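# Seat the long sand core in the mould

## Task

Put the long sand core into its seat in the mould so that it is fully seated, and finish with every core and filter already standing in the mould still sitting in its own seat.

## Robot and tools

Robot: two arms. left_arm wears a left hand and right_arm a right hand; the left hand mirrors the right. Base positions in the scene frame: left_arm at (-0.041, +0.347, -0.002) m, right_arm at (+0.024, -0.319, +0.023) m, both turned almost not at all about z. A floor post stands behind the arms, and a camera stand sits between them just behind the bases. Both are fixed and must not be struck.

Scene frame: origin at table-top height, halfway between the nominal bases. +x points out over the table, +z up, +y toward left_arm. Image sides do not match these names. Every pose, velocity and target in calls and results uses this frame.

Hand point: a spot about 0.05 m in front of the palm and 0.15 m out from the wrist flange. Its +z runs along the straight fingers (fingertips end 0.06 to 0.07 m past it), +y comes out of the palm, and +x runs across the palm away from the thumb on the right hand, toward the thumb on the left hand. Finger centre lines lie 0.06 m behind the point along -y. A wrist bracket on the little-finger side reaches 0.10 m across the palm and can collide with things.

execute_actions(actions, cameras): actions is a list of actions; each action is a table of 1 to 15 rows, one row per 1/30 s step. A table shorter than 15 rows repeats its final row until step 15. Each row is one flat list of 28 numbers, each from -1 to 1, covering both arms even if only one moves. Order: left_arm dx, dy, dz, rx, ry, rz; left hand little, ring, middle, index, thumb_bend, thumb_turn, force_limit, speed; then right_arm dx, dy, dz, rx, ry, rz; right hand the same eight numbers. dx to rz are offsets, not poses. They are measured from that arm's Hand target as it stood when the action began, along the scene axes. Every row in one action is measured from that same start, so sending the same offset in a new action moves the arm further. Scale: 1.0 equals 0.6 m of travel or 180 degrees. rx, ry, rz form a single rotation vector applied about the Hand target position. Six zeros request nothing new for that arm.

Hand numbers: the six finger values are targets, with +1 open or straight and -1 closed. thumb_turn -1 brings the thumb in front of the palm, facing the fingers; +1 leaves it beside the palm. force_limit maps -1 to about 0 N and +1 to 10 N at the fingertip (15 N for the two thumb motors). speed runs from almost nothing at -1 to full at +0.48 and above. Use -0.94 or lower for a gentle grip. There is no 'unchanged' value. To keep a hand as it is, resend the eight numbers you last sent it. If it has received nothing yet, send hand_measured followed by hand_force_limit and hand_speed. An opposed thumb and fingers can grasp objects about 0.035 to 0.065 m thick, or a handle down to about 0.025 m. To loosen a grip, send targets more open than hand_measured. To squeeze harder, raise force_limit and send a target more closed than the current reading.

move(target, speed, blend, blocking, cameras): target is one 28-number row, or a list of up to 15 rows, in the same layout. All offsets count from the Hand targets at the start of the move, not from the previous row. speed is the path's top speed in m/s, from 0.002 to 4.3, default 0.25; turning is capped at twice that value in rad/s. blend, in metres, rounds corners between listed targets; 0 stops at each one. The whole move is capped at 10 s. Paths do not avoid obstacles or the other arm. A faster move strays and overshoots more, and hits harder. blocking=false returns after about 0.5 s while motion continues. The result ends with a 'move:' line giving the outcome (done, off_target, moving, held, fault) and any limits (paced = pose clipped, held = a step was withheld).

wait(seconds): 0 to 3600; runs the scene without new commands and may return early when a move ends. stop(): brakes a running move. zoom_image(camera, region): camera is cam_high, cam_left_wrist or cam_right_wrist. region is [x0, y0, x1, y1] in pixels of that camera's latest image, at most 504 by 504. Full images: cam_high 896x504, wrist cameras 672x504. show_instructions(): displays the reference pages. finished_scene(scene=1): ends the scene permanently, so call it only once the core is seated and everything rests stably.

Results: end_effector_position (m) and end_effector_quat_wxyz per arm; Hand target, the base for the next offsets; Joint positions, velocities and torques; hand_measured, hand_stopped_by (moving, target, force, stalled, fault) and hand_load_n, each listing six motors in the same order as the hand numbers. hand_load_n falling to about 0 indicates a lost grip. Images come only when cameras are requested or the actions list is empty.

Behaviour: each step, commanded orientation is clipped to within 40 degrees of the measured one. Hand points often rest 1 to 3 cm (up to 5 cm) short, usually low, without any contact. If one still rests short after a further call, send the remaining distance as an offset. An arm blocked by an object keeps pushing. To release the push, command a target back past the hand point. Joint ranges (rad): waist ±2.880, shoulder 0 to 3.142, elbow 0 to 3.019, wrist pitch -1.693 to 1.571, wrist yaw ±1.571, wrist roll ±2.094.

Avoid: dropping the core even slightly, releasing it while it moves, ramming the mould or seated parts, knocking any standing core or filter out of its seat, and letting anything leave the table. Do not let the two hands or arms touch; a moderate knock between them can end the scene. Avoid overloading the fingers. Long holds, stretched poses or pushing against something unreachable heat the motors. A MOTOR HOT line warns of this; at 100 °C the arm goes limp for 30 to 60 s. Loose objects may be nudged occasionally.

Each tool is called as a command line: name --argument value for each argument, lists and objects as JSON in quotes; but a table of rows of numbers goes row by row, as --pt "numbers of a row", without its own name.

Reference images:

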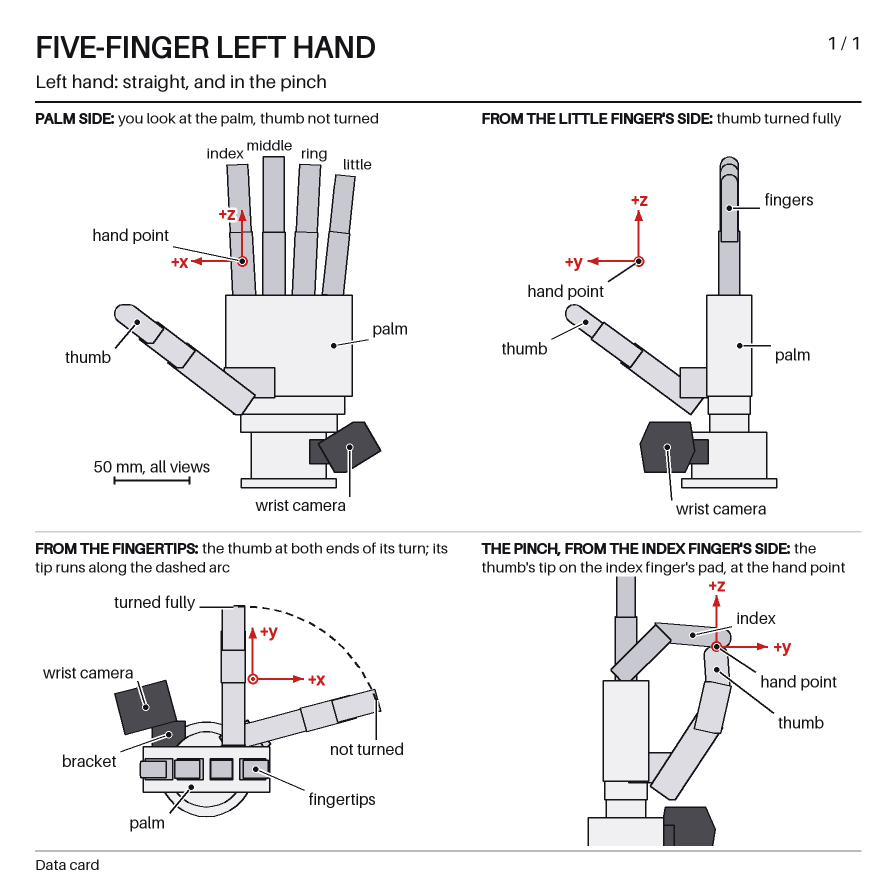

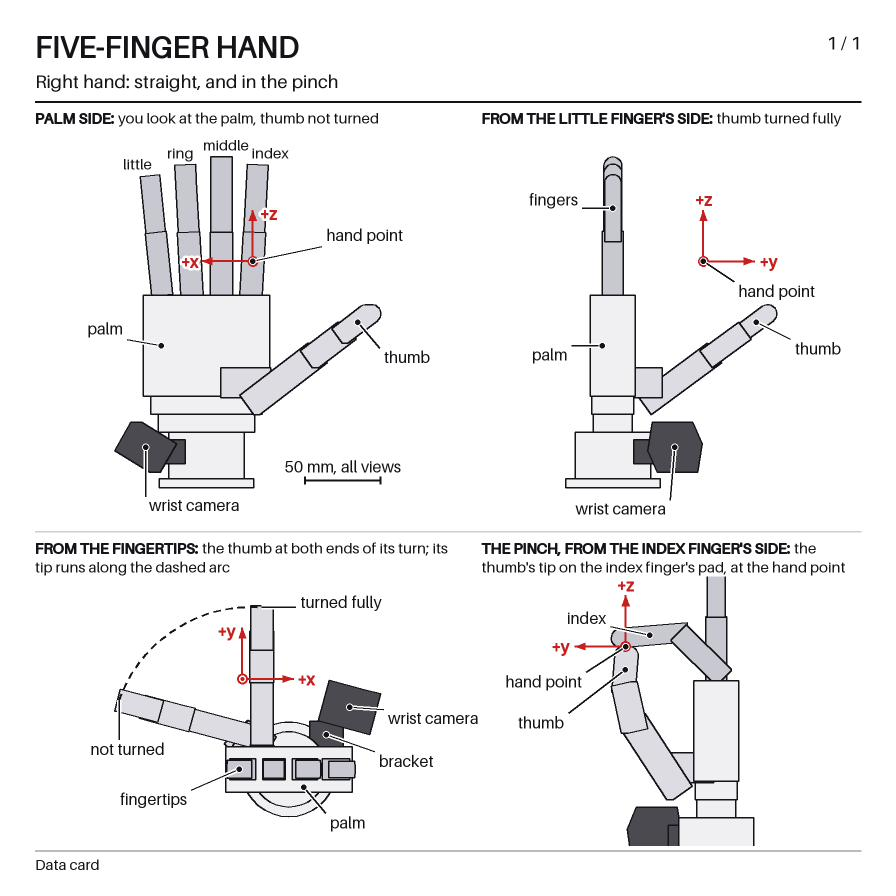

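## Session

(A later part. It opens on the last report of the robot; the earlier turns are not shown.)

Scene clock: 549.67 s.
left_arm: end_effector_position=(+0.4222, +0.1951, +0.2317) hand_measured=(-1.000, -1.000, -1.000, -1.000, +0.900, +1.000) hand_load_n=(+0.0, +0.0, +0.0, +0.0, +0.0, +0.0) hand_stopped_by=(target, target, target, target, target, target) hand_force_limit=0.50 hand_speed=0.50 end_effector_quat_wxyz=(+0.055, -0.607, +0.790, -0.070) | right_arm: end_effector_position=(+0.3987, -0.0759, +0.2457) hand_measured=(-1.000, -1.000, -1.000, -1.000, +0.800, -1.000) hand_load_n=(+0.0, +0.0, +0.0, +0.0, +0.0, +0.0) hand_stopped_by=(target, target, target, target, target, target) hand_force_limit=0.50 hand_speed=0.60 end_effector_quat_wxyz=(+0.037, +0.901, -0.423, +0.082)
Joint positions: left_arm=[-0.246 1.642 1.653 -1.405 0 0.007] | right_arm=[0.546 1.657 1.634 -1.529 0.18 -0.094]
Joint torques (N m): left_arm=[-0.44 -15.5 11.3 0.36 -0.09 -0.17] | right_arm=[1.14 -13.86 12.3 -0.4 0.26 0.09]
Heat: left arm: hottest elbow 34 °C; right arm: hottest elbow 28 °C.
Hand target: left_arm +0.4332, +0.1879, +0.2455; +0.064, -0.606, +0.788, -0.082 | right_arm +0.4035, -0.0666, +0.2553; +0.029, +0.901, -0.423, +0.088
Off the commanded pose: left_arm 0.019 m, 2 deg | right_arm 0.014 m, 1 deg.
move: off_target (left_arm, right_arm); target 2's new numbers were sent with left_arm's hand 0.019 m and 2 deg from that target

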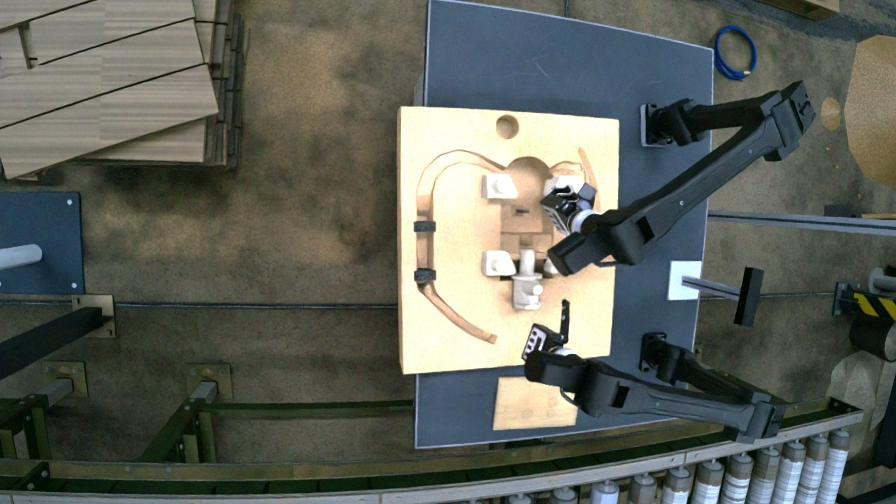

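move --pt "0.0 -0.0848 -0.16 0 0 0 -1 -1 -1 -1 0.9 1 0.5 0.5 0.0147 0.05 -0.2 0 0 0 -1 -1 -1 -1 0.8 -1 0.5 0.6" --pt "0.0 -0.0848 -0.165 0 0 0 -1 -1 -1 -1 0.9 1 0.5 0.5 0.0147 0.12 -0.218 0 0 0 -1 -1 -1 -1 0.8 -1 0.5 0.6" --speed '[0.12,0.05]' --cameras '["cam_high","cam_left_wrist"]'

zoom_image --camera "cam_high" --region '[490, 190, 590, 340]'

Scene clock: 552.73 s.
left_arm: end_effector_position=(+0.4357, +0.1402, +0.1588) hand_measured=(-1.000, -1.000, -1.000, -1.000, +0.900, +1.000) hand_load_n=(+0.0, +0.5, +0.0, +0.0, +0.0, +0.0) hand_stopped_by=(target, target, target, target, target, target) hand_force_limit=0.50 hand_speed=0.50 end_effector_quat_wxyz=(+0.068, -0.605, +0.788, -0.089) | right_arm: end_effector_position=(+0.4039, -0.0207, +0.1221) hand_measured=(-1.000, -1.000, -1.000, -1.000, +0.800, -1.000) hand_load_n=(+0.0, +0.0, +0.0, +0.0, -0.5, +0.0) hand_stopped_by=(target, target, target, target, target, target) hand_force_limit=0.50 hand_speed=0.60 end_effector_quat_wxyz=(+0.042, +0.902, -0.422, +0.081)
Joint positions: left_arm=[-0.34 1.7 1.537 -1.184 -0.019 -0.084] | right_arm=[0.625 1.816 1.518 -1.277 0.182 -0.016]
Joint torques (N m): left_arm=[-0.38 -16.15 6.72 1.06 -0.11 -0.18] | right_arm=[1.14 -16.79 8.14 -0.08 0.15 0]
Heat: left arm: hottest elbow 34 °C; right arm: hottest elbow 28 °C.
Hand target: left_arm +0.4332, +0.1370, +0.1470; +0.064, -0.606, +0.788, -0.082 | right_arm +0.4038, -0.0217, +0.1224; +0.042, +0.902, -0.422, +0.081 (not the last commanded pose)
Off the commanded pose: left_arm 0.013 m, 1 deg | right_arm 0.028 m, 2 deg.
move: held (right_arm; a check stopped the path), off_target (left_arm; braked when a check withheld steps of right_arm); path passed 1 of 2 targets; limits=held
pose unreachable (right arm): on one or more control steps of this call, first in action 0 (counted from 0), this arm could not follow its commanded pose, so it was not sent that pose on those steps. It may still have moved: this result reports where it is.
cause: moving toward the commanded pose would bring a part of the arm too close to another arm (a part of this arm just beyond joint 4 (wrist pitch) and a part of the left arm just beyond its joint 4 (wrist pitch), along the way the arms are being sent, or toward where that arm still pushes).

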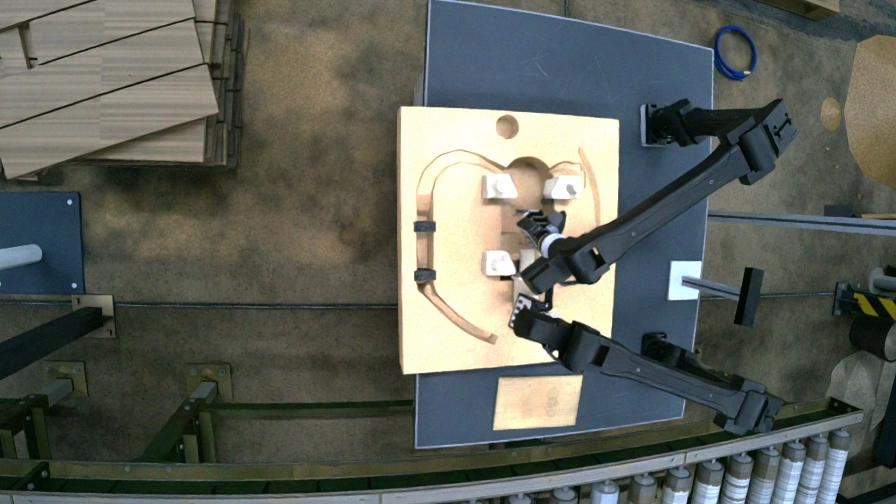

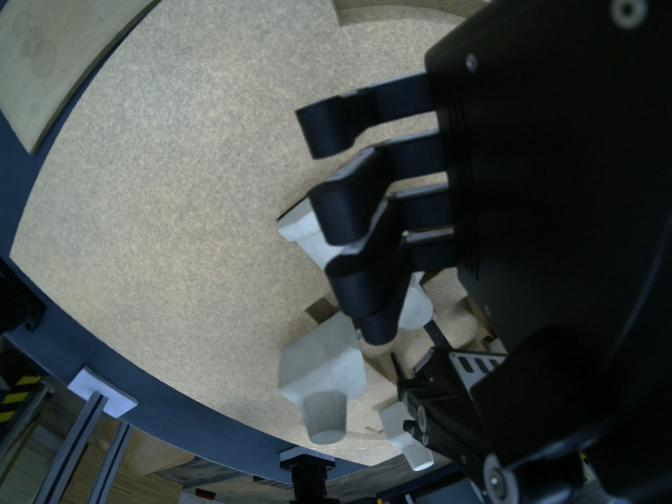

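Scaled by 3.360.

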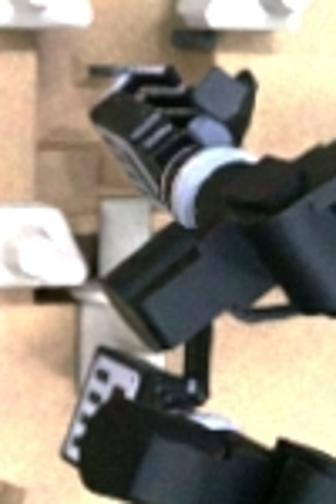

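move --pt "0.0 0.08 0.13 0 0 0 -1 -1 -1 -1 0.9 1 0.5 0.5 0.0 -0.01 0.0 0 0 0 -1 -1 -1 -1 0.8 -1 0.5 0.6" --speed '[0.15]' --cameras '["cam_left_wrist"]'

Scene clock: 554.63 s.
left_arm: end_effector_position=(+0.4222, +0.1854, +0.2107) hand_measured=(-1.000, -1.000, -1.000, -1.000, +0.900, +1.000) hand_load_n=(-0.5, +0.0, +0.0, +0.0, +0.0, +0.0) hand_stopped_by=(target, target, target, target, target, target) hand_force_limit=0.50 hand_speed=0.50 end_effector_quat_wxyz=(+0.056, -0.609, +0.788, -0.070) | right_arm: end_effector_position=(+0.3996, -0.0243, +0.1177) hand_measured=(-1.000, -1.000, -1.000, -1.000, +0.800, -1.000) hand_load_n=(+0.0, +0.0, +0.0, +0.0, +0.0, +0.0) hand_stopped_by=(target, target, target, target, target, target) hand_force_limit=0.50 hand_speed=0.60 end_effector_quat_wxyz=(+0.049, +0.903, -0.421, +0.077)
Joint positions: left_arm=[-0.265 1.648 1.607 -1.351 -0.006 -0.017] | right_arm=[0.625 1.816 1.503 -1.277 0.182 -0.018]
Joint torques (N m): left_arm=[0.5 -16.03 10.84 0.35 0.05 -0.01] | right_arm=[0.26 -16.97 7.99 0.36 0.18 -0.1]
Heat: left arm: hottest elbow 34 °C; right arm: hottest elbow 28 °C.
Hand target: left_arm +0.4332, +0.1850, +0.2249; +0.064, -0.606, +0.788, -0.082 | right_arm +0.4039, -0.0277, +0.1224; +0.042, +0.902, -0.422, +0.081
Off the commanded pose: left_arm 0.018 m, 2 deg | right_arm 0.007 m, 1 deg.
move: off_target (left_arm)

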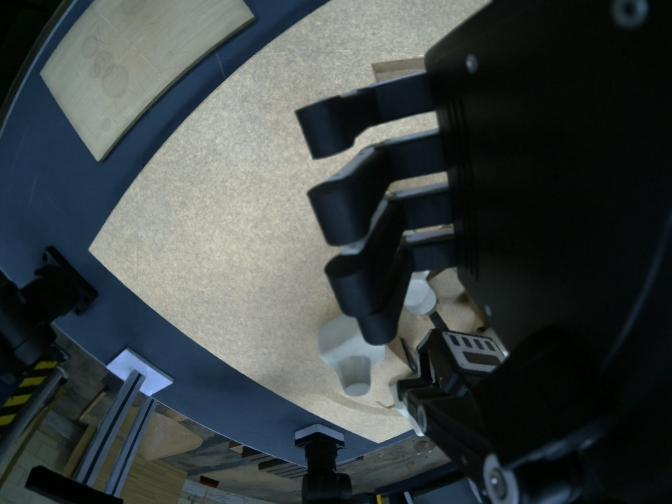

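move --pt "-0.0162 0.035 0.087 -0.0273 -0.2098 0.0794 1 1 1 1 0.75 1 0.5 0.5 0.014 0.038 0.005 0 0 0 -1 -1 -1 -1 0.8 -1 0.5 0.6" --speed '[0.1]' --cameras '["cam_left_wrist"]'

zoom_image --camera "cam_left_wrist" --region '[230, 220, 390, 380]'

Scene clock: 559.13 s.
left_arm: end_effector_position=(+0.4251, +0.2111, +0.2784) hand_measured=(+1.000, +1.000, +1.000, +1.000, +0.750, +1.000) hand_load_n=(+0.0, +0.0, +0.0, +0.0, +0.0, +0.0) hand_stopped_by=(target, target, target, target, target, target) hand_force_limit=0.50 hand_speed=0.50 end_effector_quat_wxyz=(-0.299, +0.642, -0.643, +0.292) | right_arm: end_effector_position=(+0.4077, -0.0173, +0.1220) hand_measured=(-1.000, -1.000, -1.000, -1.000, +0.800, -1.000) hand_load_n=(+0.0, +0.0, +0.0, +0.0, +0.0, +0.0) hand_stopped_by=(target, target, target, target, target, target) hand_force_limit=0.50 hand_speed=0.60 end_effector_quat_wxyz=(+0.047, +0.901, -0.424, +0.079)
Joint positions: left_arm=[-0.283 1.169 1.159 -0.722 -0.228 -0.187] | right_arm=[0.625 1.836 1.544 -1.295 0.182 -0.012]
Joint torques (N m): left_arm=[-0.56 -10.17 7.76 2.03 -0.23 -0.16] | right_arm=[2.84 -15.44 11.88 -0.29 0.25 0.07]
Heat: left arm: hottest elbow 34 °C; right arm: hottest elbow 28 °C.
Hand target: left_arm +0.4234, +0.2060, +0.2770; -0.299, +0.641, -0.641, +0.298 | right_arm +0.4122, -0.0050, +0.1253; +0.042, +0.902, -0.422, +0.081
Off the commanded pose: left_arm 0.005 m, 1 deg | right_arm 0.014 m, 1 deg.
move: off_target (right_arm)

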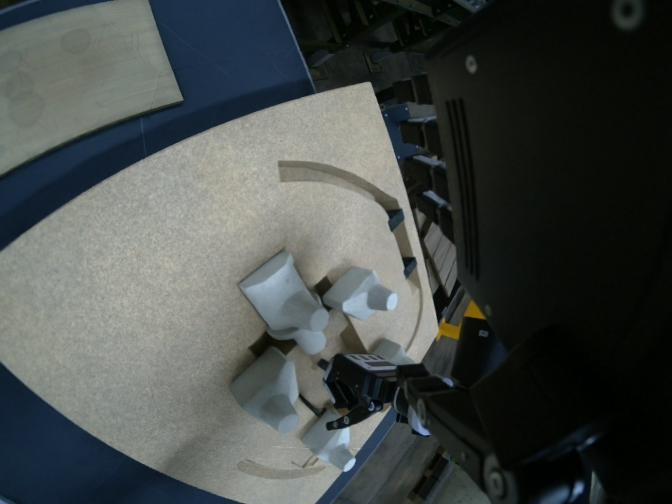

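Scaled by 3.150 from the camera's image (finer frame: 960x720).

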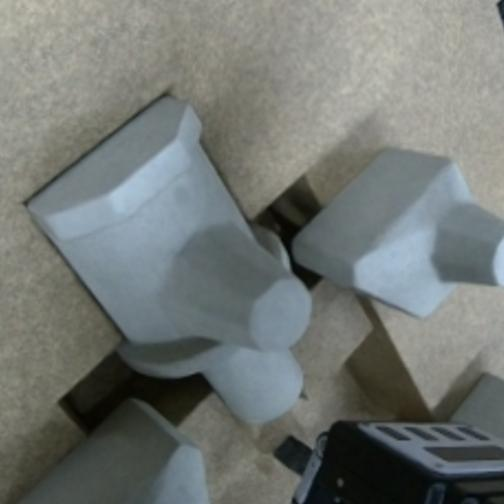

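zoom_image --camera "cam_left_wrist" --region '[232, 244, 312, 304]'

zoom_image --camera "cam_left_wrist" --region '[255, 315, 335, 375]'

Scaled by 6.300 from the camera's image (finer frame: 960x720).

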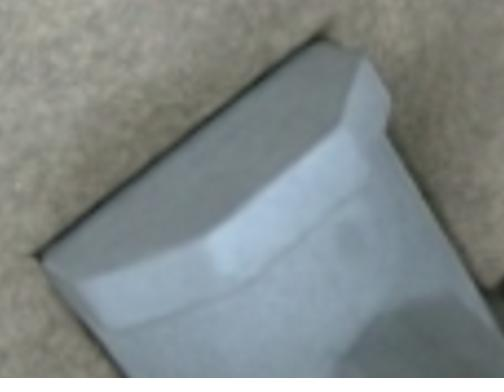

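Scaled by 6.300 from the camera's image (finer frame: 960x720).

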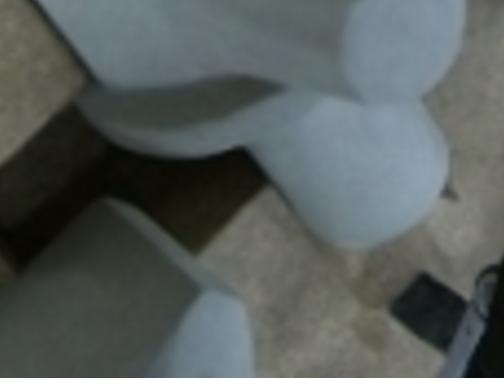

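move --pt "0 0 0 0 0 0 1 1 1 1 0.75 1 0.5 0.5 0.0 0.035 0 0 0 0 -1 -1 -1 -1 0.8 -1 0.5 0.6" --pt "0 0 0 0 0 0 1 1 1 1 0.75 1 0.5 0.5 0.0 0.07 0 0 0 0 -1 -1 -1 -1 0.8 -1 0.5 0.6" --speed '[0.04]' --cameras '["cam_left_wrist"]'

zoom_image --camera "cam_left_wrist" --region '[232, 244, 312, 304]'

zoom_image --camera "cam_left_wrist" --region '[255, 315, 335, 375]'

speed must be one number or one for each of the 2 targets, got a list of 1; nothing of the call was run

Scaled by 6.300 from the camera's image (finer frame: 960x720).

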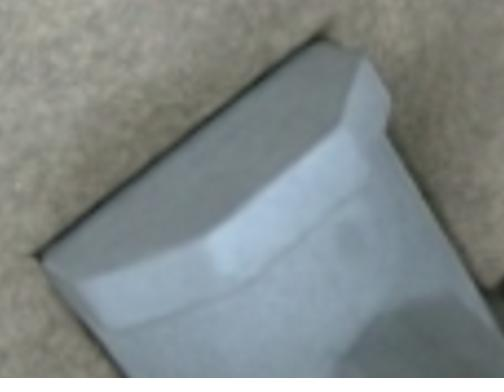

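Scaled by 6.300 from the camera's image (finer frame: 960x720).

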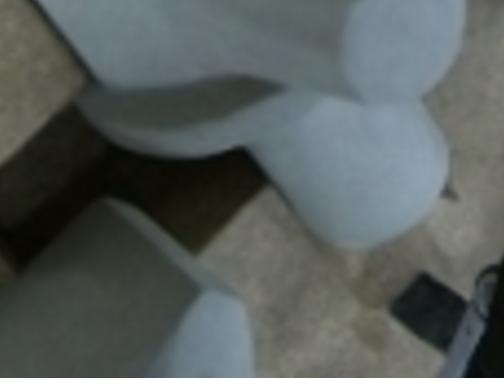

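move --pt "0 0 0 0 0 0 1 1 1 1 0.75 1 0.5 0.5 0.0 0.035 0 0 0 0 -1 -1 -1 -1 0.8 -1 0.5 0.6" --pt "0 0 0 0 0 0 1 1 1 1 0.75 1 0.5 0.5 0.0 0.07 0 0 0 0 -1 -1 -1 -1 0.8 -1 0.5 0.6" --speed 0.04 --cameras '["cam_left_wrist"]'

zoom_image --camera "cam_left_wrist" --region '[232, 244, 312, 304]'

zoom_image --camera "cam_left_wrist" --region '[255, 315, 335, 375]'

Scene clock: 563.70 s.
left_arm: end_effector_position=(+0.4252, +0.2111, +0.2785) hand_measured=(+1.000, +1.000, +1.000, +1.000, +0.750, +1.000) hand_load_n=(+0.0, +0.0, +0.0, +0.0, -0.5, +0.0) hand_stopped_by=(target, target, target, target, target, target) hand_force_limit=0.50 hand_speed=0.50 end_effector_quat_wxyz=(-0.299, +0.642, -0.642, +0.292) | right_arm: end_effector_position=(+0.4089, +0.0242, +0.1220) hand_measured=(-1.000, -1.000, -1.000, -1.000, +0.800, -1.000) hand_load_n=(+0.0, +0.0, +0.0, +0.0, -0.5, +0.0) hand_stopped_by=(target, target, target, target, target, target) hand_force_limit=0.50 hand_speed=0.60 end_effector_quat_wxyz=(+0.047, +0.901, -0.423, +0.079)
Joint positions: left_arm=[-0.283 1.169 1.159 -0.722 -0.228 -0.188] | right_arm=[0.68 1.91 1.654 -1.341 0.182 0.044]
Joint torques (N m): left_arm=[-0.67 -10.23 7.75 2.04 -0.24 -0.16] | right_arm=[1.9 -15.74 11.9 -0.18 0.08 0.14]
Heat: left arm: hottest elbow 34 °C; right arm: hottest elbow 28 °C.
Hand target: left_arm +0.4235, +0.2060, +0.2771; -0.299, +0.641, -0.641, +0.298 | right_arm +0.4122, +0.0370, +0.1253; +0.042, +0.902, -0.422, +0.081
Off the commanded pose: left_arm 0.006 m, 1 deg | right_arm 0.014 m, 1 deg.
move: off_target (right_arm)

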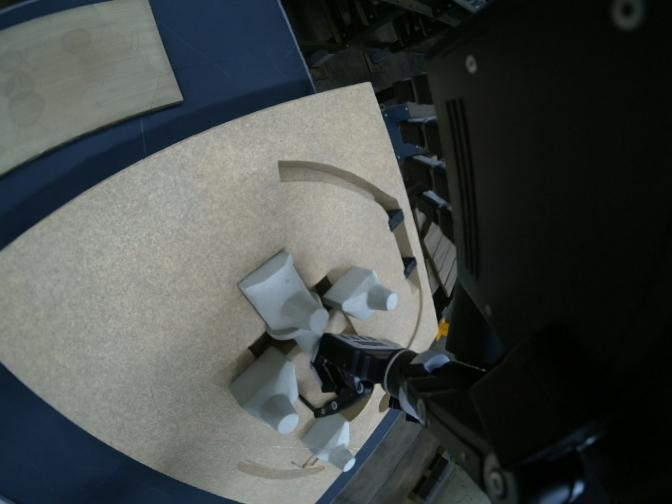

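Scaled by 6.300 from the camera's image (finer frame: 960x720).

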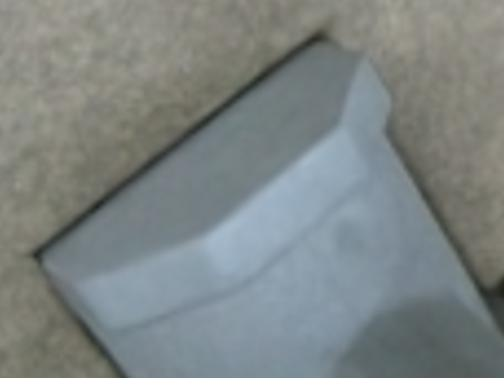

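Scaled by 6.300 from the camera's image (finer frame: 960x720).

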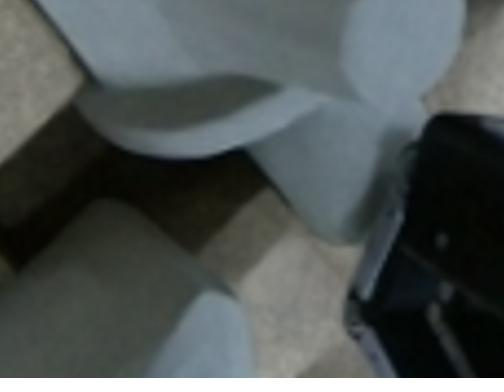

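move --pt "0 0 0 0 0 0 1 1 1 1 0.75 1 0.5 0.5 0.0 -0.07 0.005 0 0 0 -1 -1 -1 -1 0.8 -1 0.5 0.6" --pt "0 0 0 0 0 0 1 1 1 1 0.75 1 0.5 0.5 0.0 -0.07 -0.013 0 0 0 -1 -1 -1 -1 0.8 -1 0.5 0.6" --pt "0 0 0 0 0 0 1 1 1 1 0.75 1 0.5 0.5 0.0 -0.02 -0.013 0 0 0 -1 -1 -1 -1 0.8 -1 0.5 0.6" --speed 0.05 --cameras '["cam_left_wrist","cam_high"]'

zoom_image --camera "cam_left_wrist" --region '[255, 305, 355, 405]'

Scene clock: 567.03 s.
left_arm: end_effector_position=(+0.4252, +0.2111, +0.2785) hand_measured=(+1.000, +1.000, +1.000, +1.000, +0.750, +1.000) hand_load_n=(+0.0, +0.0, +0.0, +0.0, +0.0, +0.0) hand_stopped_by=(target, target, target, target, target, target) hand_force_limit=0.50 hand_speed=0.50 end_effector_quat_wxyz=(-0.299, +0.642, -0.642, +0.292) | right_arm: end_effector_position=(+0.4091, +0.0122, +0.1155) hand_measured=(-1.000, -1.000, -1.000, -1.000, +0.800, -1.000) hand_load_n=(+0.0, +0.0, +0.0, +0.0, +0.0, +0.0) hand_stopped_by=(target, target, target, target, target, target) hand_force_limit=0.50 hand_speed=0.60 end_effector_quat_wxyz=(+0.046, +0.901, -0.424, +0.079)
Joint positions: left_arm=[-0.283 1.169 1.159 -0.722 -0.228 -0.188] | right_arm=[0.664 1.892 1.609 -1.309 0.182 0.028]
Joint torques (N m): left_arm=[-0.73 -10.11 7.75 2.02 -0.23 -0.16] | right_arm=[2.02 -16.03 11.63 -0.62 0.12 0.07]
Heat: left arm: hottest elbow 34 °C; right arm: hottest elbow 28 °C.
Hand target: left_arm +0.4235, +0.2060, +0.2771; -0.299, +0.641, -0.641, +0.298 | right_arm +0.4123, +0.0251, +0.1176; +0.042, +0.902, -0.422, +0.081
Off the commanded pose: left_arm 0.006 m, 1 deg | right_arm 0.013 m, 0 deg.
move: off_target (right_arm)
Images, in order (width x height): cam_high 896x504, cam_left_wrist 672x504.

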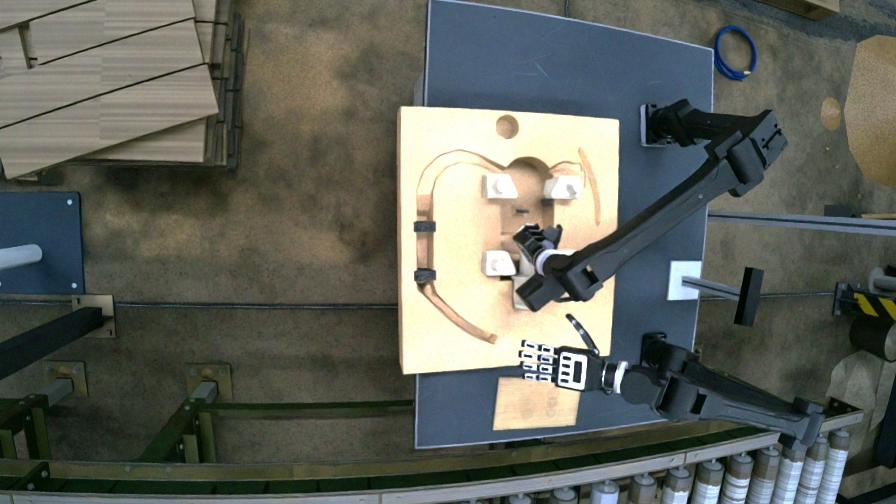

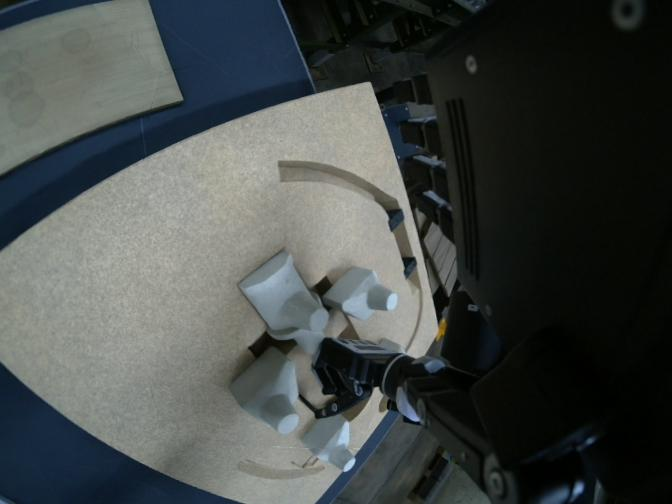

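Scaled by 5.040 from the camera's image (finer frame: 960x720).

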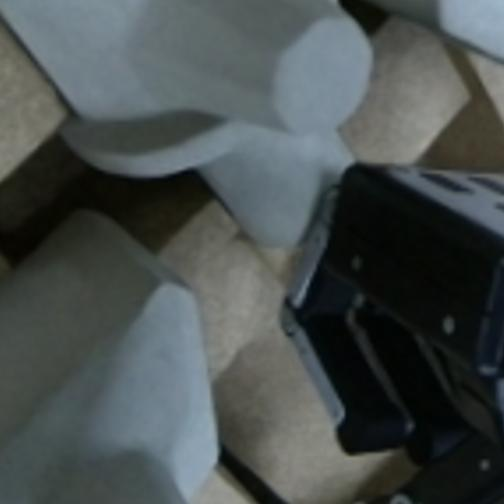

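move --pt "0 0 0 0 0 0 1 1 1 1 0.75 1 0.5 0.5 0.0 0.03 0.0 0 0 0 -1 -1 -1 -1 0.8 -1 0.5 0.6" --speed 0.04 --cameras '["cam_left_wrist"]'

zoom_image --camera "cam_left_wrist" --region '[255, 305, 355, 405]'

zoom_image --camera "cam_left_wrist" --region '[232, 244, 312, 304]'

Scene clock: 568.33 s.
left_arm: end_effector_position=(+0.4252, +0.2111, +0.2785) hand_measured=(+1.000, +1.000, +1.000, +1.000, +0.750, +1.000) hand_load_n=(+0.0, +0.0, +0.0, +0.0, +0.0, +0.0) hand_stopped_by=(target, target, target, target, target, target) hand_force_limit=0.50 hand_speed=0.50 end_effector_quat_wxyz=(-0.299, +0.642, -0.642, +0.292) | right_arm: end_effector_position=(+0.4100, +0.0300, +0.1164) hand_measured=(-1.000, -1.000, -1.000, -1.000, +0.800, -1.000) hand_load_n=(+0.0, +0.0, +0.0, +0.0, +0.0, +0.0) hand_stopped_by=(target, target, target, target, target, target) hand_force_limit=0.50 hand_speed=0.60 end_effector_quat_wxyz=(+0.045, +0.901, -0.424, +0.080)
Joint positions: left_arm=[-0.283 1.169 1.159 -0.722 -0.228 -0.188] | right_arm=[0.686 1.923 1.659 -1.33 0.182 0.051]
Joint torques (N m): left_arm=[-0.67 -10.17 7.76 2 -0.24 -0.17] | right_arm=[2.2 -16.73 11.7 -0.25 0.19 0.08]
Heat: left arm: hottest elbow 34 °C; right arm: hottest elbow 28 °C.
Hand target: left_arm +0.4235, +0.2060, +0.2771; -0.299, +0.641, -0.641, +0.298 | right_arm +0.4123, +0.0431, +0.1175; +0.042, +0.902, -0.422, +0.081
Off the commanded pose: left_arm 0.006 m, 1 deg | right_arm 0.013 m, 0 deg.
move: off_target (right_arm)

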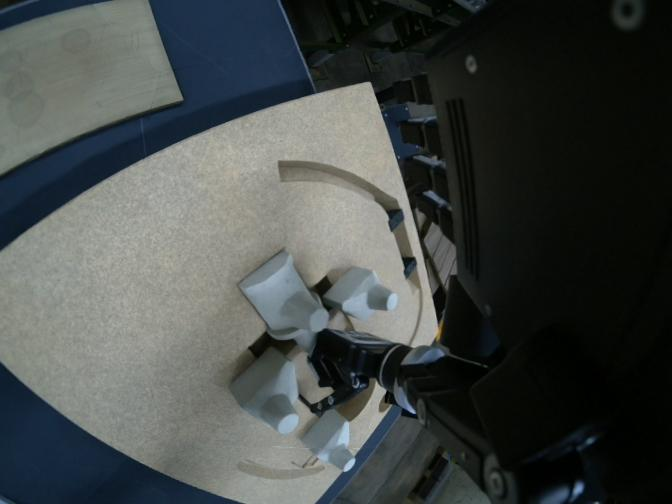

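Scaled by 5.040 from the camera's image (finer frame: 960x720).

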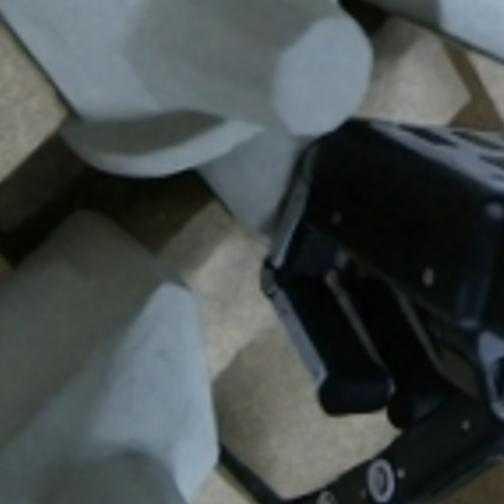

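Scaled by 6.300 from the camera's image (finer frame: 960x720).

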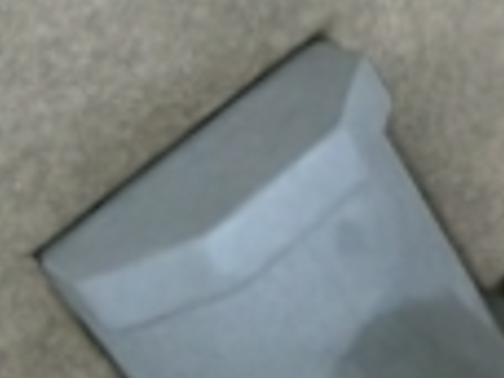

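move --pt "0 0 0 0 0 0 1 1 1 1 0.75 1 0.5 0.5 0.0 -0.07 0.005 0 0 0 -1 -1 -1 -1 0.8 -1 0.5 0.6" --pt "0 0 0 0 0 0 1 1 1 1 0.75 1 0.5 0.5 0.0 -0.08 -0.015 0 0 0 -1 -1 -1 -1 0.8 -1 0.5 0.6" --pt "0 0 0 0 0 0 1 1 1 1 0.75 1 0.5 0.5 0.0 -0.05 -0.015 0 0 0 -1 -1 -1 -1 0.8 -1 0.5 0.6" --speed 0.05 --cameras '["cam_left_wrist","cam_high"]'

zoom_image --camera "cam_left_wrist" --region '[255, 305, 355, 405]'

Scene clock: 571.33 s.
left_arm: end_effector_position=(+0.4252, +0.2111, +0.2785) hand_measured=(+1.000, +1.000, +1.000, +1.000, +0.750, +1.000) hand_load_n=(+0.0, +0.0, +0.0, +0.0, +0.0, +0.0) hand_stopped_by=(target, target, target, target, target, target) hand_force_limit=0.50 hand_speed=0.50 end_effector_quat_wxyz=(-0.299, +0.642, -0.642, +0.292) | right_arm: end_effector_position=(+0.4078, +0.0020, +0.1134) hand_measured=(-1.000, -1.000, -1.000, -1.000, +0.800, -1.000) hand_load_n=(+0.0, +0.0, +0.0, +0.0, +0.0, +0.0) hand_stopped_by=(target, target, target, target, target, target) hand_force_limit=0.50 hand_speed=0.60 end_effector_quat_wxyz=(+0.042, +0.903, -0.421, +0.081)
Joint positions: left_arm=[-0.283 1.169 1.159 -0.722 -0.228 -0.188] | right_arm=[0.652 1.867 1.568 -1.28 0.182 0.009]
Joint torques (N m): left_arm=[-0.85 -10.17 7.77 2 -0.25 -0.16] | right_arm=[1.49 -13.86 11.02 -0.46 0.15 0.1]
Heat: left arm: hottest elbow 34 °C; right arm: hottest elbow 28 °C.
Hand target: left_arm +0.4235, +0.2060, +0.2771; -0.299, +0.641, -0.641, +0.298 | right_arm +0.4123, +0.0130, +0.1086; +0.042, +0.902, -0.422, +0.081
Off the commanded pose: left_arm 0.006 m, 1 deg | right_arm 0.013 m, 0 deg.
move: off_target (right_arm)
Images, in order (width x height): cam_high 896x504, cam_left_wrist 672x504.

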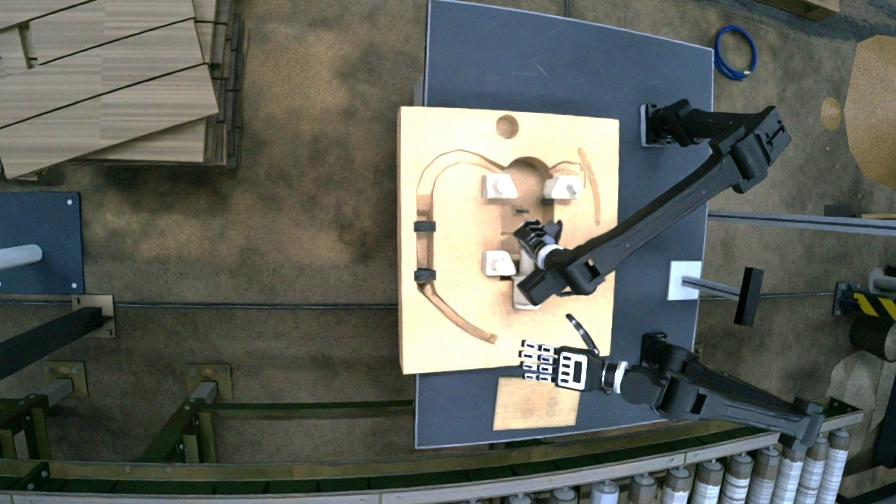

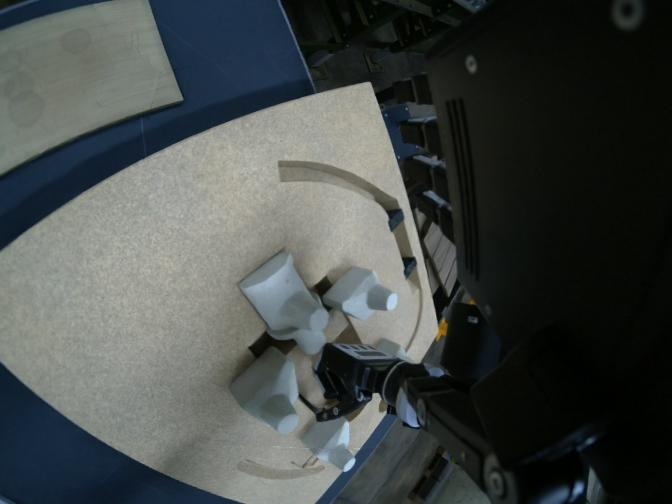

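Scaled by 5.040 from the camera's image (finer frame: 960x720).

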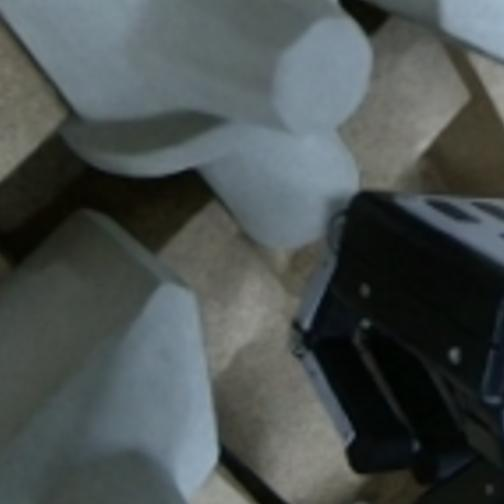

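move --pt "0 0 0 0 0 0 1 1 1 1 0.75 1 0.5 0.5 0.0 0.035 -0.003 0 0 0 -1 -1 -1 -1 0.8 -1 0.5 0.6" --speed 0.04 --cameras '["cam_left_wrist"]'

zoom_image --camera "cam_left_wrist" --region '[255, 305, 355, 405]'

zoom_image --camera "cam_left_wrist" --region '[232, 244, 312, 304]'

Scene clock: 572.67 s.
left_arm: end_effector_position=(+0.4252, +0.2111, +0.2785) hand_measured=(+1.000, +1.000, +1.000, +1.000, +0.750, +1.000) hand_load_n=(+0.0, +0.0, +0.0, +0.0, +0.0, +0.0) hand_stopped_by=(target, target, target, target, target, target) hand_force_limit=0.50 hand_speed=0.50 end_effector_quat_wxyz=(-0.299, +0.642, -0.642, +0.292) | right_arm: end_effector_position=(+0.4108, +0.0191, +0.1154) hand_measured=(-1.000, -1.000, -1.000, -1.000, +0.800, -1.000) hand_load_n=(+0.0, +0.0, +0.0, -0.5, +0.0, +0.5) hand_stopped_by=(target, target, target, target, target, target) hand_force_limit=0.50 hand_speed=0.60 end_effector_quat_wxyz=(+0.041, +0.901, -0.423, +0.082)
Joint positions: left_arm=[-0.283 1.169 1.159 -0.722 -0.228 -0.188] | right_arm=[0.671 1.898 1.621 -1.303 0.182 0.034]
Joint torques (N m): left_arm=[-0.73 -10.23 7.77 2.02 -0.23 -0.15] | right_arm=[2.9 -14.86 11.43 -0.14 0.11 0.16]
Heat: left arm: hottest elbow 34 °C; right arm: hottest elbow 28 °C.
Hand target: left_arm +0.4235, +0.2060, +0.2771; -0.299, +0.641, -0.641, +0.298 | right_arm +0.4123, +0.0341, +0.1068; +0.042, +0.902, -0.422, +0.081
Off the commanded pose: left_arm 0.006 m, 1 deg | right_arm 0.017 m, 0 deg.
move: off_target (right_arm)

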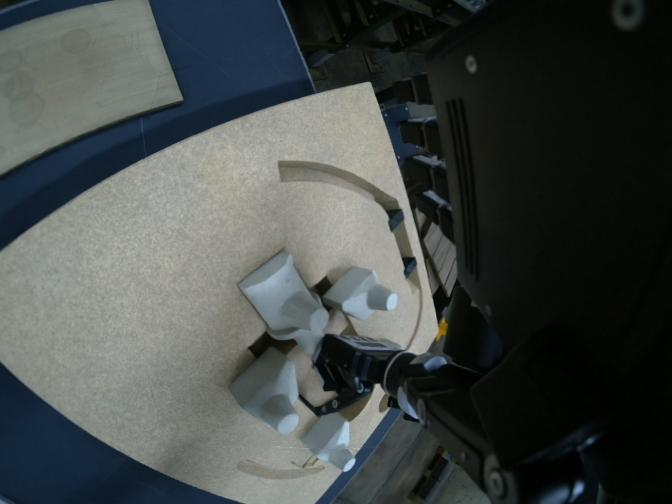

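Scaled by 5.040 from the camera's image (finer frame: 960x720).

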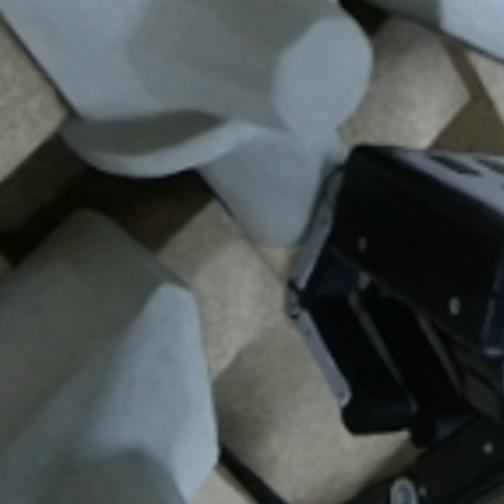

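Scaled by 6.300 from the camera's image (finer frame: 960x720).

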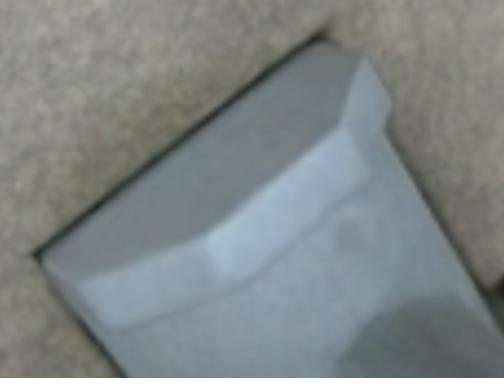

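move --pt "-0.15 -0.06 0 0 -0.224 0 1 1 1 1 0.75 1 0.5 0.5 0.0 -0.08 0.02 0 0 0 -1 -1 -1 -1 0.8 -1 0.5 0.6" --pt "-0.157 -0.13 -0.24 0 -0.224 0 1 1 1 1 0.75 1 0.5 0.5 0.0 -0.1 0.1 0 0 0 -1 -1 -1 -1 0.8 -1 0.5 0.6" --speed 0.15 --cameras '["cam_left_wrist","cam_high"]'

Scene clock: 577.83 s.
left_arm: end_effector_position=(+0.3332, +0.1294, +0.1363) hand_measured=(+1.000, +1.000, +1.000, +1.000, +0.750, +1.000) hand_load_n=(+0.0, +0.0, +0.0, +0.0, +0.0, +0.0) hand_stopped_by=(target, target, target, target, target, target) hand_force_limit=0.50 hand_speed=0.50 end_effector_quat_wxyz=(+0.502, -0.503, +0.495, -0.500) | right_arm: end_effector_position=(+0.3996, -0.0259, +0.1497) hand_measured=(-1.000, -1.000, -1.000, -1.000, +0.800, -1.000) hand_load_n=(+0.0, +0.0, +0.0, +0.0, +0.0, +0.0) hand_stopped_by=(target, target, target, target, target, target) hand_force_limit=0.50 hand_speed=0.60 end_effector_quat_wxyz=(+0.058, +0.904, -0.417, +0.073)
Joint positions: left_arm=[-0.801 1.257 0.288 0.974 -0.818 -0.004] | right_arm=[0.623 1.805 1.571 -1.375 0.183 -0.025]
Joint torques (N m): left_arm=[-0.79 -5.83 4.86 2.24 -0.15 -0.01] | right_arm=[0.03 -17.08 11.7 -0.35 0.23 -0.03]
Heat: left arm: hottest elbow 33 °C; right arm: hottest shoulder 28 °C.
Hand target: left_arm +0.3293, +0.1279, +0.1332; +0.502, -0.499, +0.499, -0.500 | right_arm +0.4122, -0.0259, +0.1667; +0.042, +0.902, -0.422, +0.081
Off the commanded pose: left_arm 0.005 m, 1 deg | right_arm 0.021 m, 2 deg.
move: off_target (right_arm)
Images, in order (width x height): cam_high 896x504, cam_left_wrist 672x504.

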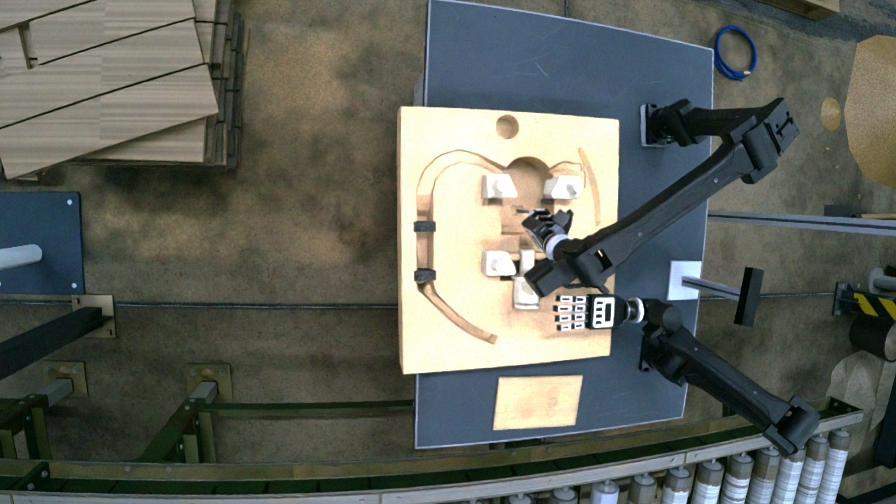

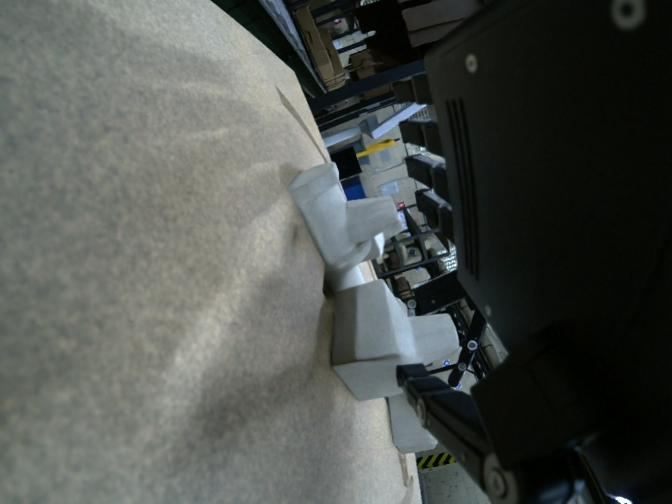

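zoom_image --camera "cam_left_wrist" --region '[280, 150, 400, 300]'

Scaled by 3.360 from the camera's image (finer frame: 960x720).

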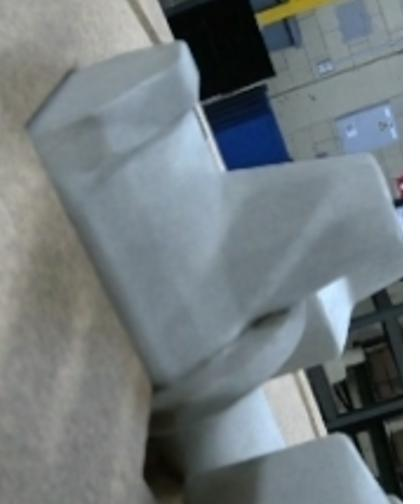

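zoom_image --camera "cam_left_wrist" --region '[284, 158, 354, 268]'

Scaled by 4.582 from the camera's image (finer frame: 960x720).

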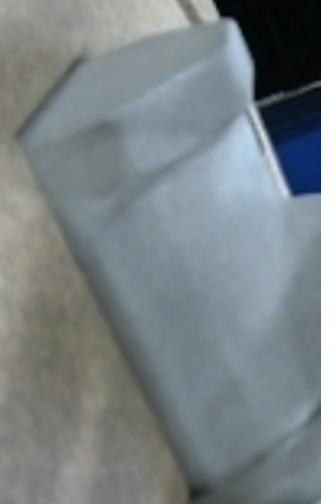

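move --pt "-0.05 0.05 0.18 0 0 0 1 1 1 1 0.75 1 0.5 0.5 0.0 -0.06 0.1 0 0 0 -1 -1 -1 -1 0.8 -1 0.5 0.6" --pt "0.17 0.03 0.17 0.0559 0.4326 -0.0691 -1 -1 -1 -1 0.9 1 0.5 0.5 0.0 -0.12 0.1 0 0 0 -1 -1 -1 -1 0.8 -1 0.5 0.6" --pt "0.1712 0.0152 0.0 0.0559 0.4326 -0.0691 -1 -1 -1 -1 0.9 1 0.5 0.5 0.0 -0.12 0.1 0 0 0 -1 -1 -1 -1 0.8 -1 0.5 0.6" --speed '[0.25,0.4,0.15]' --cameras '["cam_left_wrist","cam_high"]'

Scene clock: 585.83 s.
left_arm: end_effector_position=(+0.4329, +0.1414, +0.1394) hand_measured=(-1.000, -1.000, -1.000, -1.000, +0.900, +1.000) hand_load_n=(+0.0, +0.0, +0.0, +0.0, +0.0, +0.0) hand_stopped_by=(target, target, target, target, target, target) hand_force_limit=0.50 hand_speed=0.50 end_effector_quat_wxyz=(+0.065, -0.607, +0.787, -0.083) | right_arm: end_effector_position=(+0.4074, -0.0931, +0.2217) hand_measured=(-1.000, -1.000, -1.000, -1.000, +0.800, -1.000) hand_load_n=(+0.0, +0.0, +0.0, +0.0, +0.0, +0.0) hand_stopped_by=(target, target, target, target, target, target) hand_force_limit=0.50 hand_speed=0.60 end_effector_quat_wxyz=(+0.052, +0.904, -0.418, +0.075)
Joint positions: left_arm=[-0.339 1.71 1.499 -1.149 -0.02 -0.087] | right_arm=[0.51 1.677 1.592 -1.492 0.183 -0.139]
Joint torques (N m): left_arm=[-0.62 -16.56 7.12 1.07 -0.07 -0.13] | right_arm=[0.09 -15.79 8.73 0.39 0.2 -0.07]
Heat: left arm: hottest elbow 34 °C; right arm: hottest shoulder 28 °C.
Hand target: left_arm +0.4319, +0.1371, +0.1330; +0.063, -0.607, +0.788, -0.082 | right_arm +0.4122, -0.0980, +0.2266; +0.042, +0.902, -0.422, +0.081
Off the commanded pose: left_arm 0.008 m, 0 deg | right_arm 0.008 m, 1 deg.
move: done; target 2's new numbers were sent with left_arm's hand 0.021 m and 2 deg from that target
Images, in order (width x height): cam_high 896x504, cam_left_wrist 672x504.

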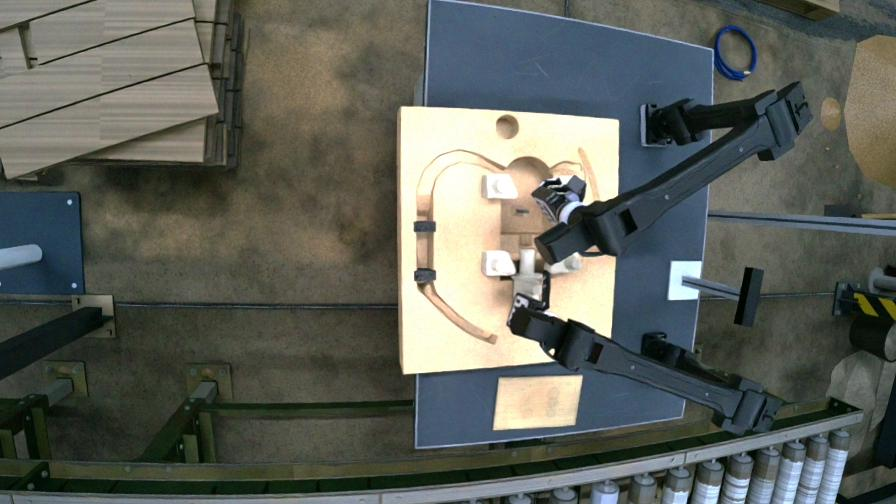

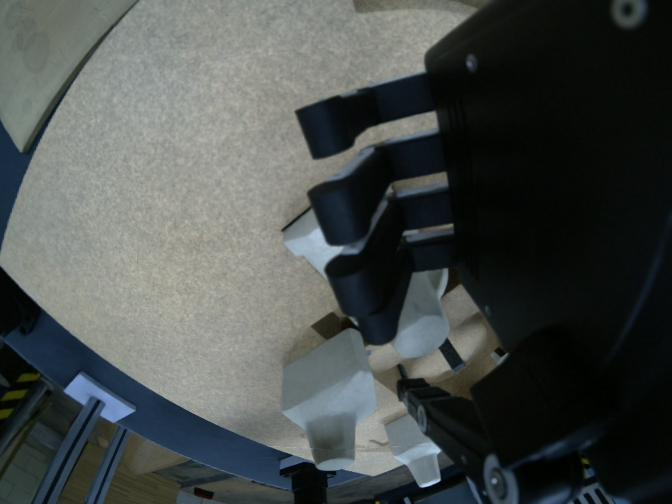

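move --pt "-0.0167 0 -0.0717 0 0 0 -1 -1 -1 -1 0.9 1 0.5 0.5 0 0 0 0 0 0 -1 -1 -1 -1 0.8 -1 0.5 0.6" --pt "-0.025 0 -0.1217 0 0 0 -1 -1 -1 -1 0.9 1 0.5 0.5 0 0 0 0 0 0 -1 -1 -1 -1 0.8 -1 0.5 0.6" --speed '[0.03,0.03]'

Scene clock: 590.00 s.
left_arm: end_effector_position=(+0.4427, +0.1375, +0.1174) hand_measured=(-1.000, -1.000, -1.000, -1.000, +0.900, +1.000) hand_load_n=(+0.0, +0.0, +0.0, -3.5, +0.5, +0.0) hand_stopped_by=(target, target, target, target, target, target) hand_force_limit=0.50 hand_speed=0.50 end_effector_quat_wxyz=(+0.097, -0.608, +0.776, -0.135) | right_arm: end_effector_position=(+0.4074, -0.0931, +0.2217) hand_measured=(-1.000, -1.000, -1.000, -1.000, +0.800, -1.000) hand_load_n=(+0.0, +0.0, +0.0, +0.0, +0.0, -0.5) hand_stopped_by=(target, target, target, target, target, target) hand_force_limit=0.50 hand_speed=0.60 end_effector_quat_wxyz=(+0.052, +0.904, -0.418, +0.075)
Joint positions: left_arm=[-0.339 1.666 1.376 -0.948 -0.021 -0.102] | right_arm=[0.51 1.677 1.592 -1.492 0.183 -0.139]
Joint torques (N m): left_arm=[-1.2 -11.11 3.78 0.69 -0.1 -0.1] | right_arm=[0.38 -16.15 8.55 0.49 0.18 -0.05]
Heat: left arm: hottest elbow 33 °C; right arm: hottest shoulder 28 °C.
Hand target: left_arm +0.4169, +0.1372, +0.0599; +0.063, -0.607, +0.788, -0.082 | right_arm +0.4122, -0.0980, +0.2266; +0.042, +0.902, -0.422, +0.081
Off the commanded pose: left_arm 0.063 m, 7 deg | right_arm 0.008 m, 1 deg.
move: off_target (left_arm)


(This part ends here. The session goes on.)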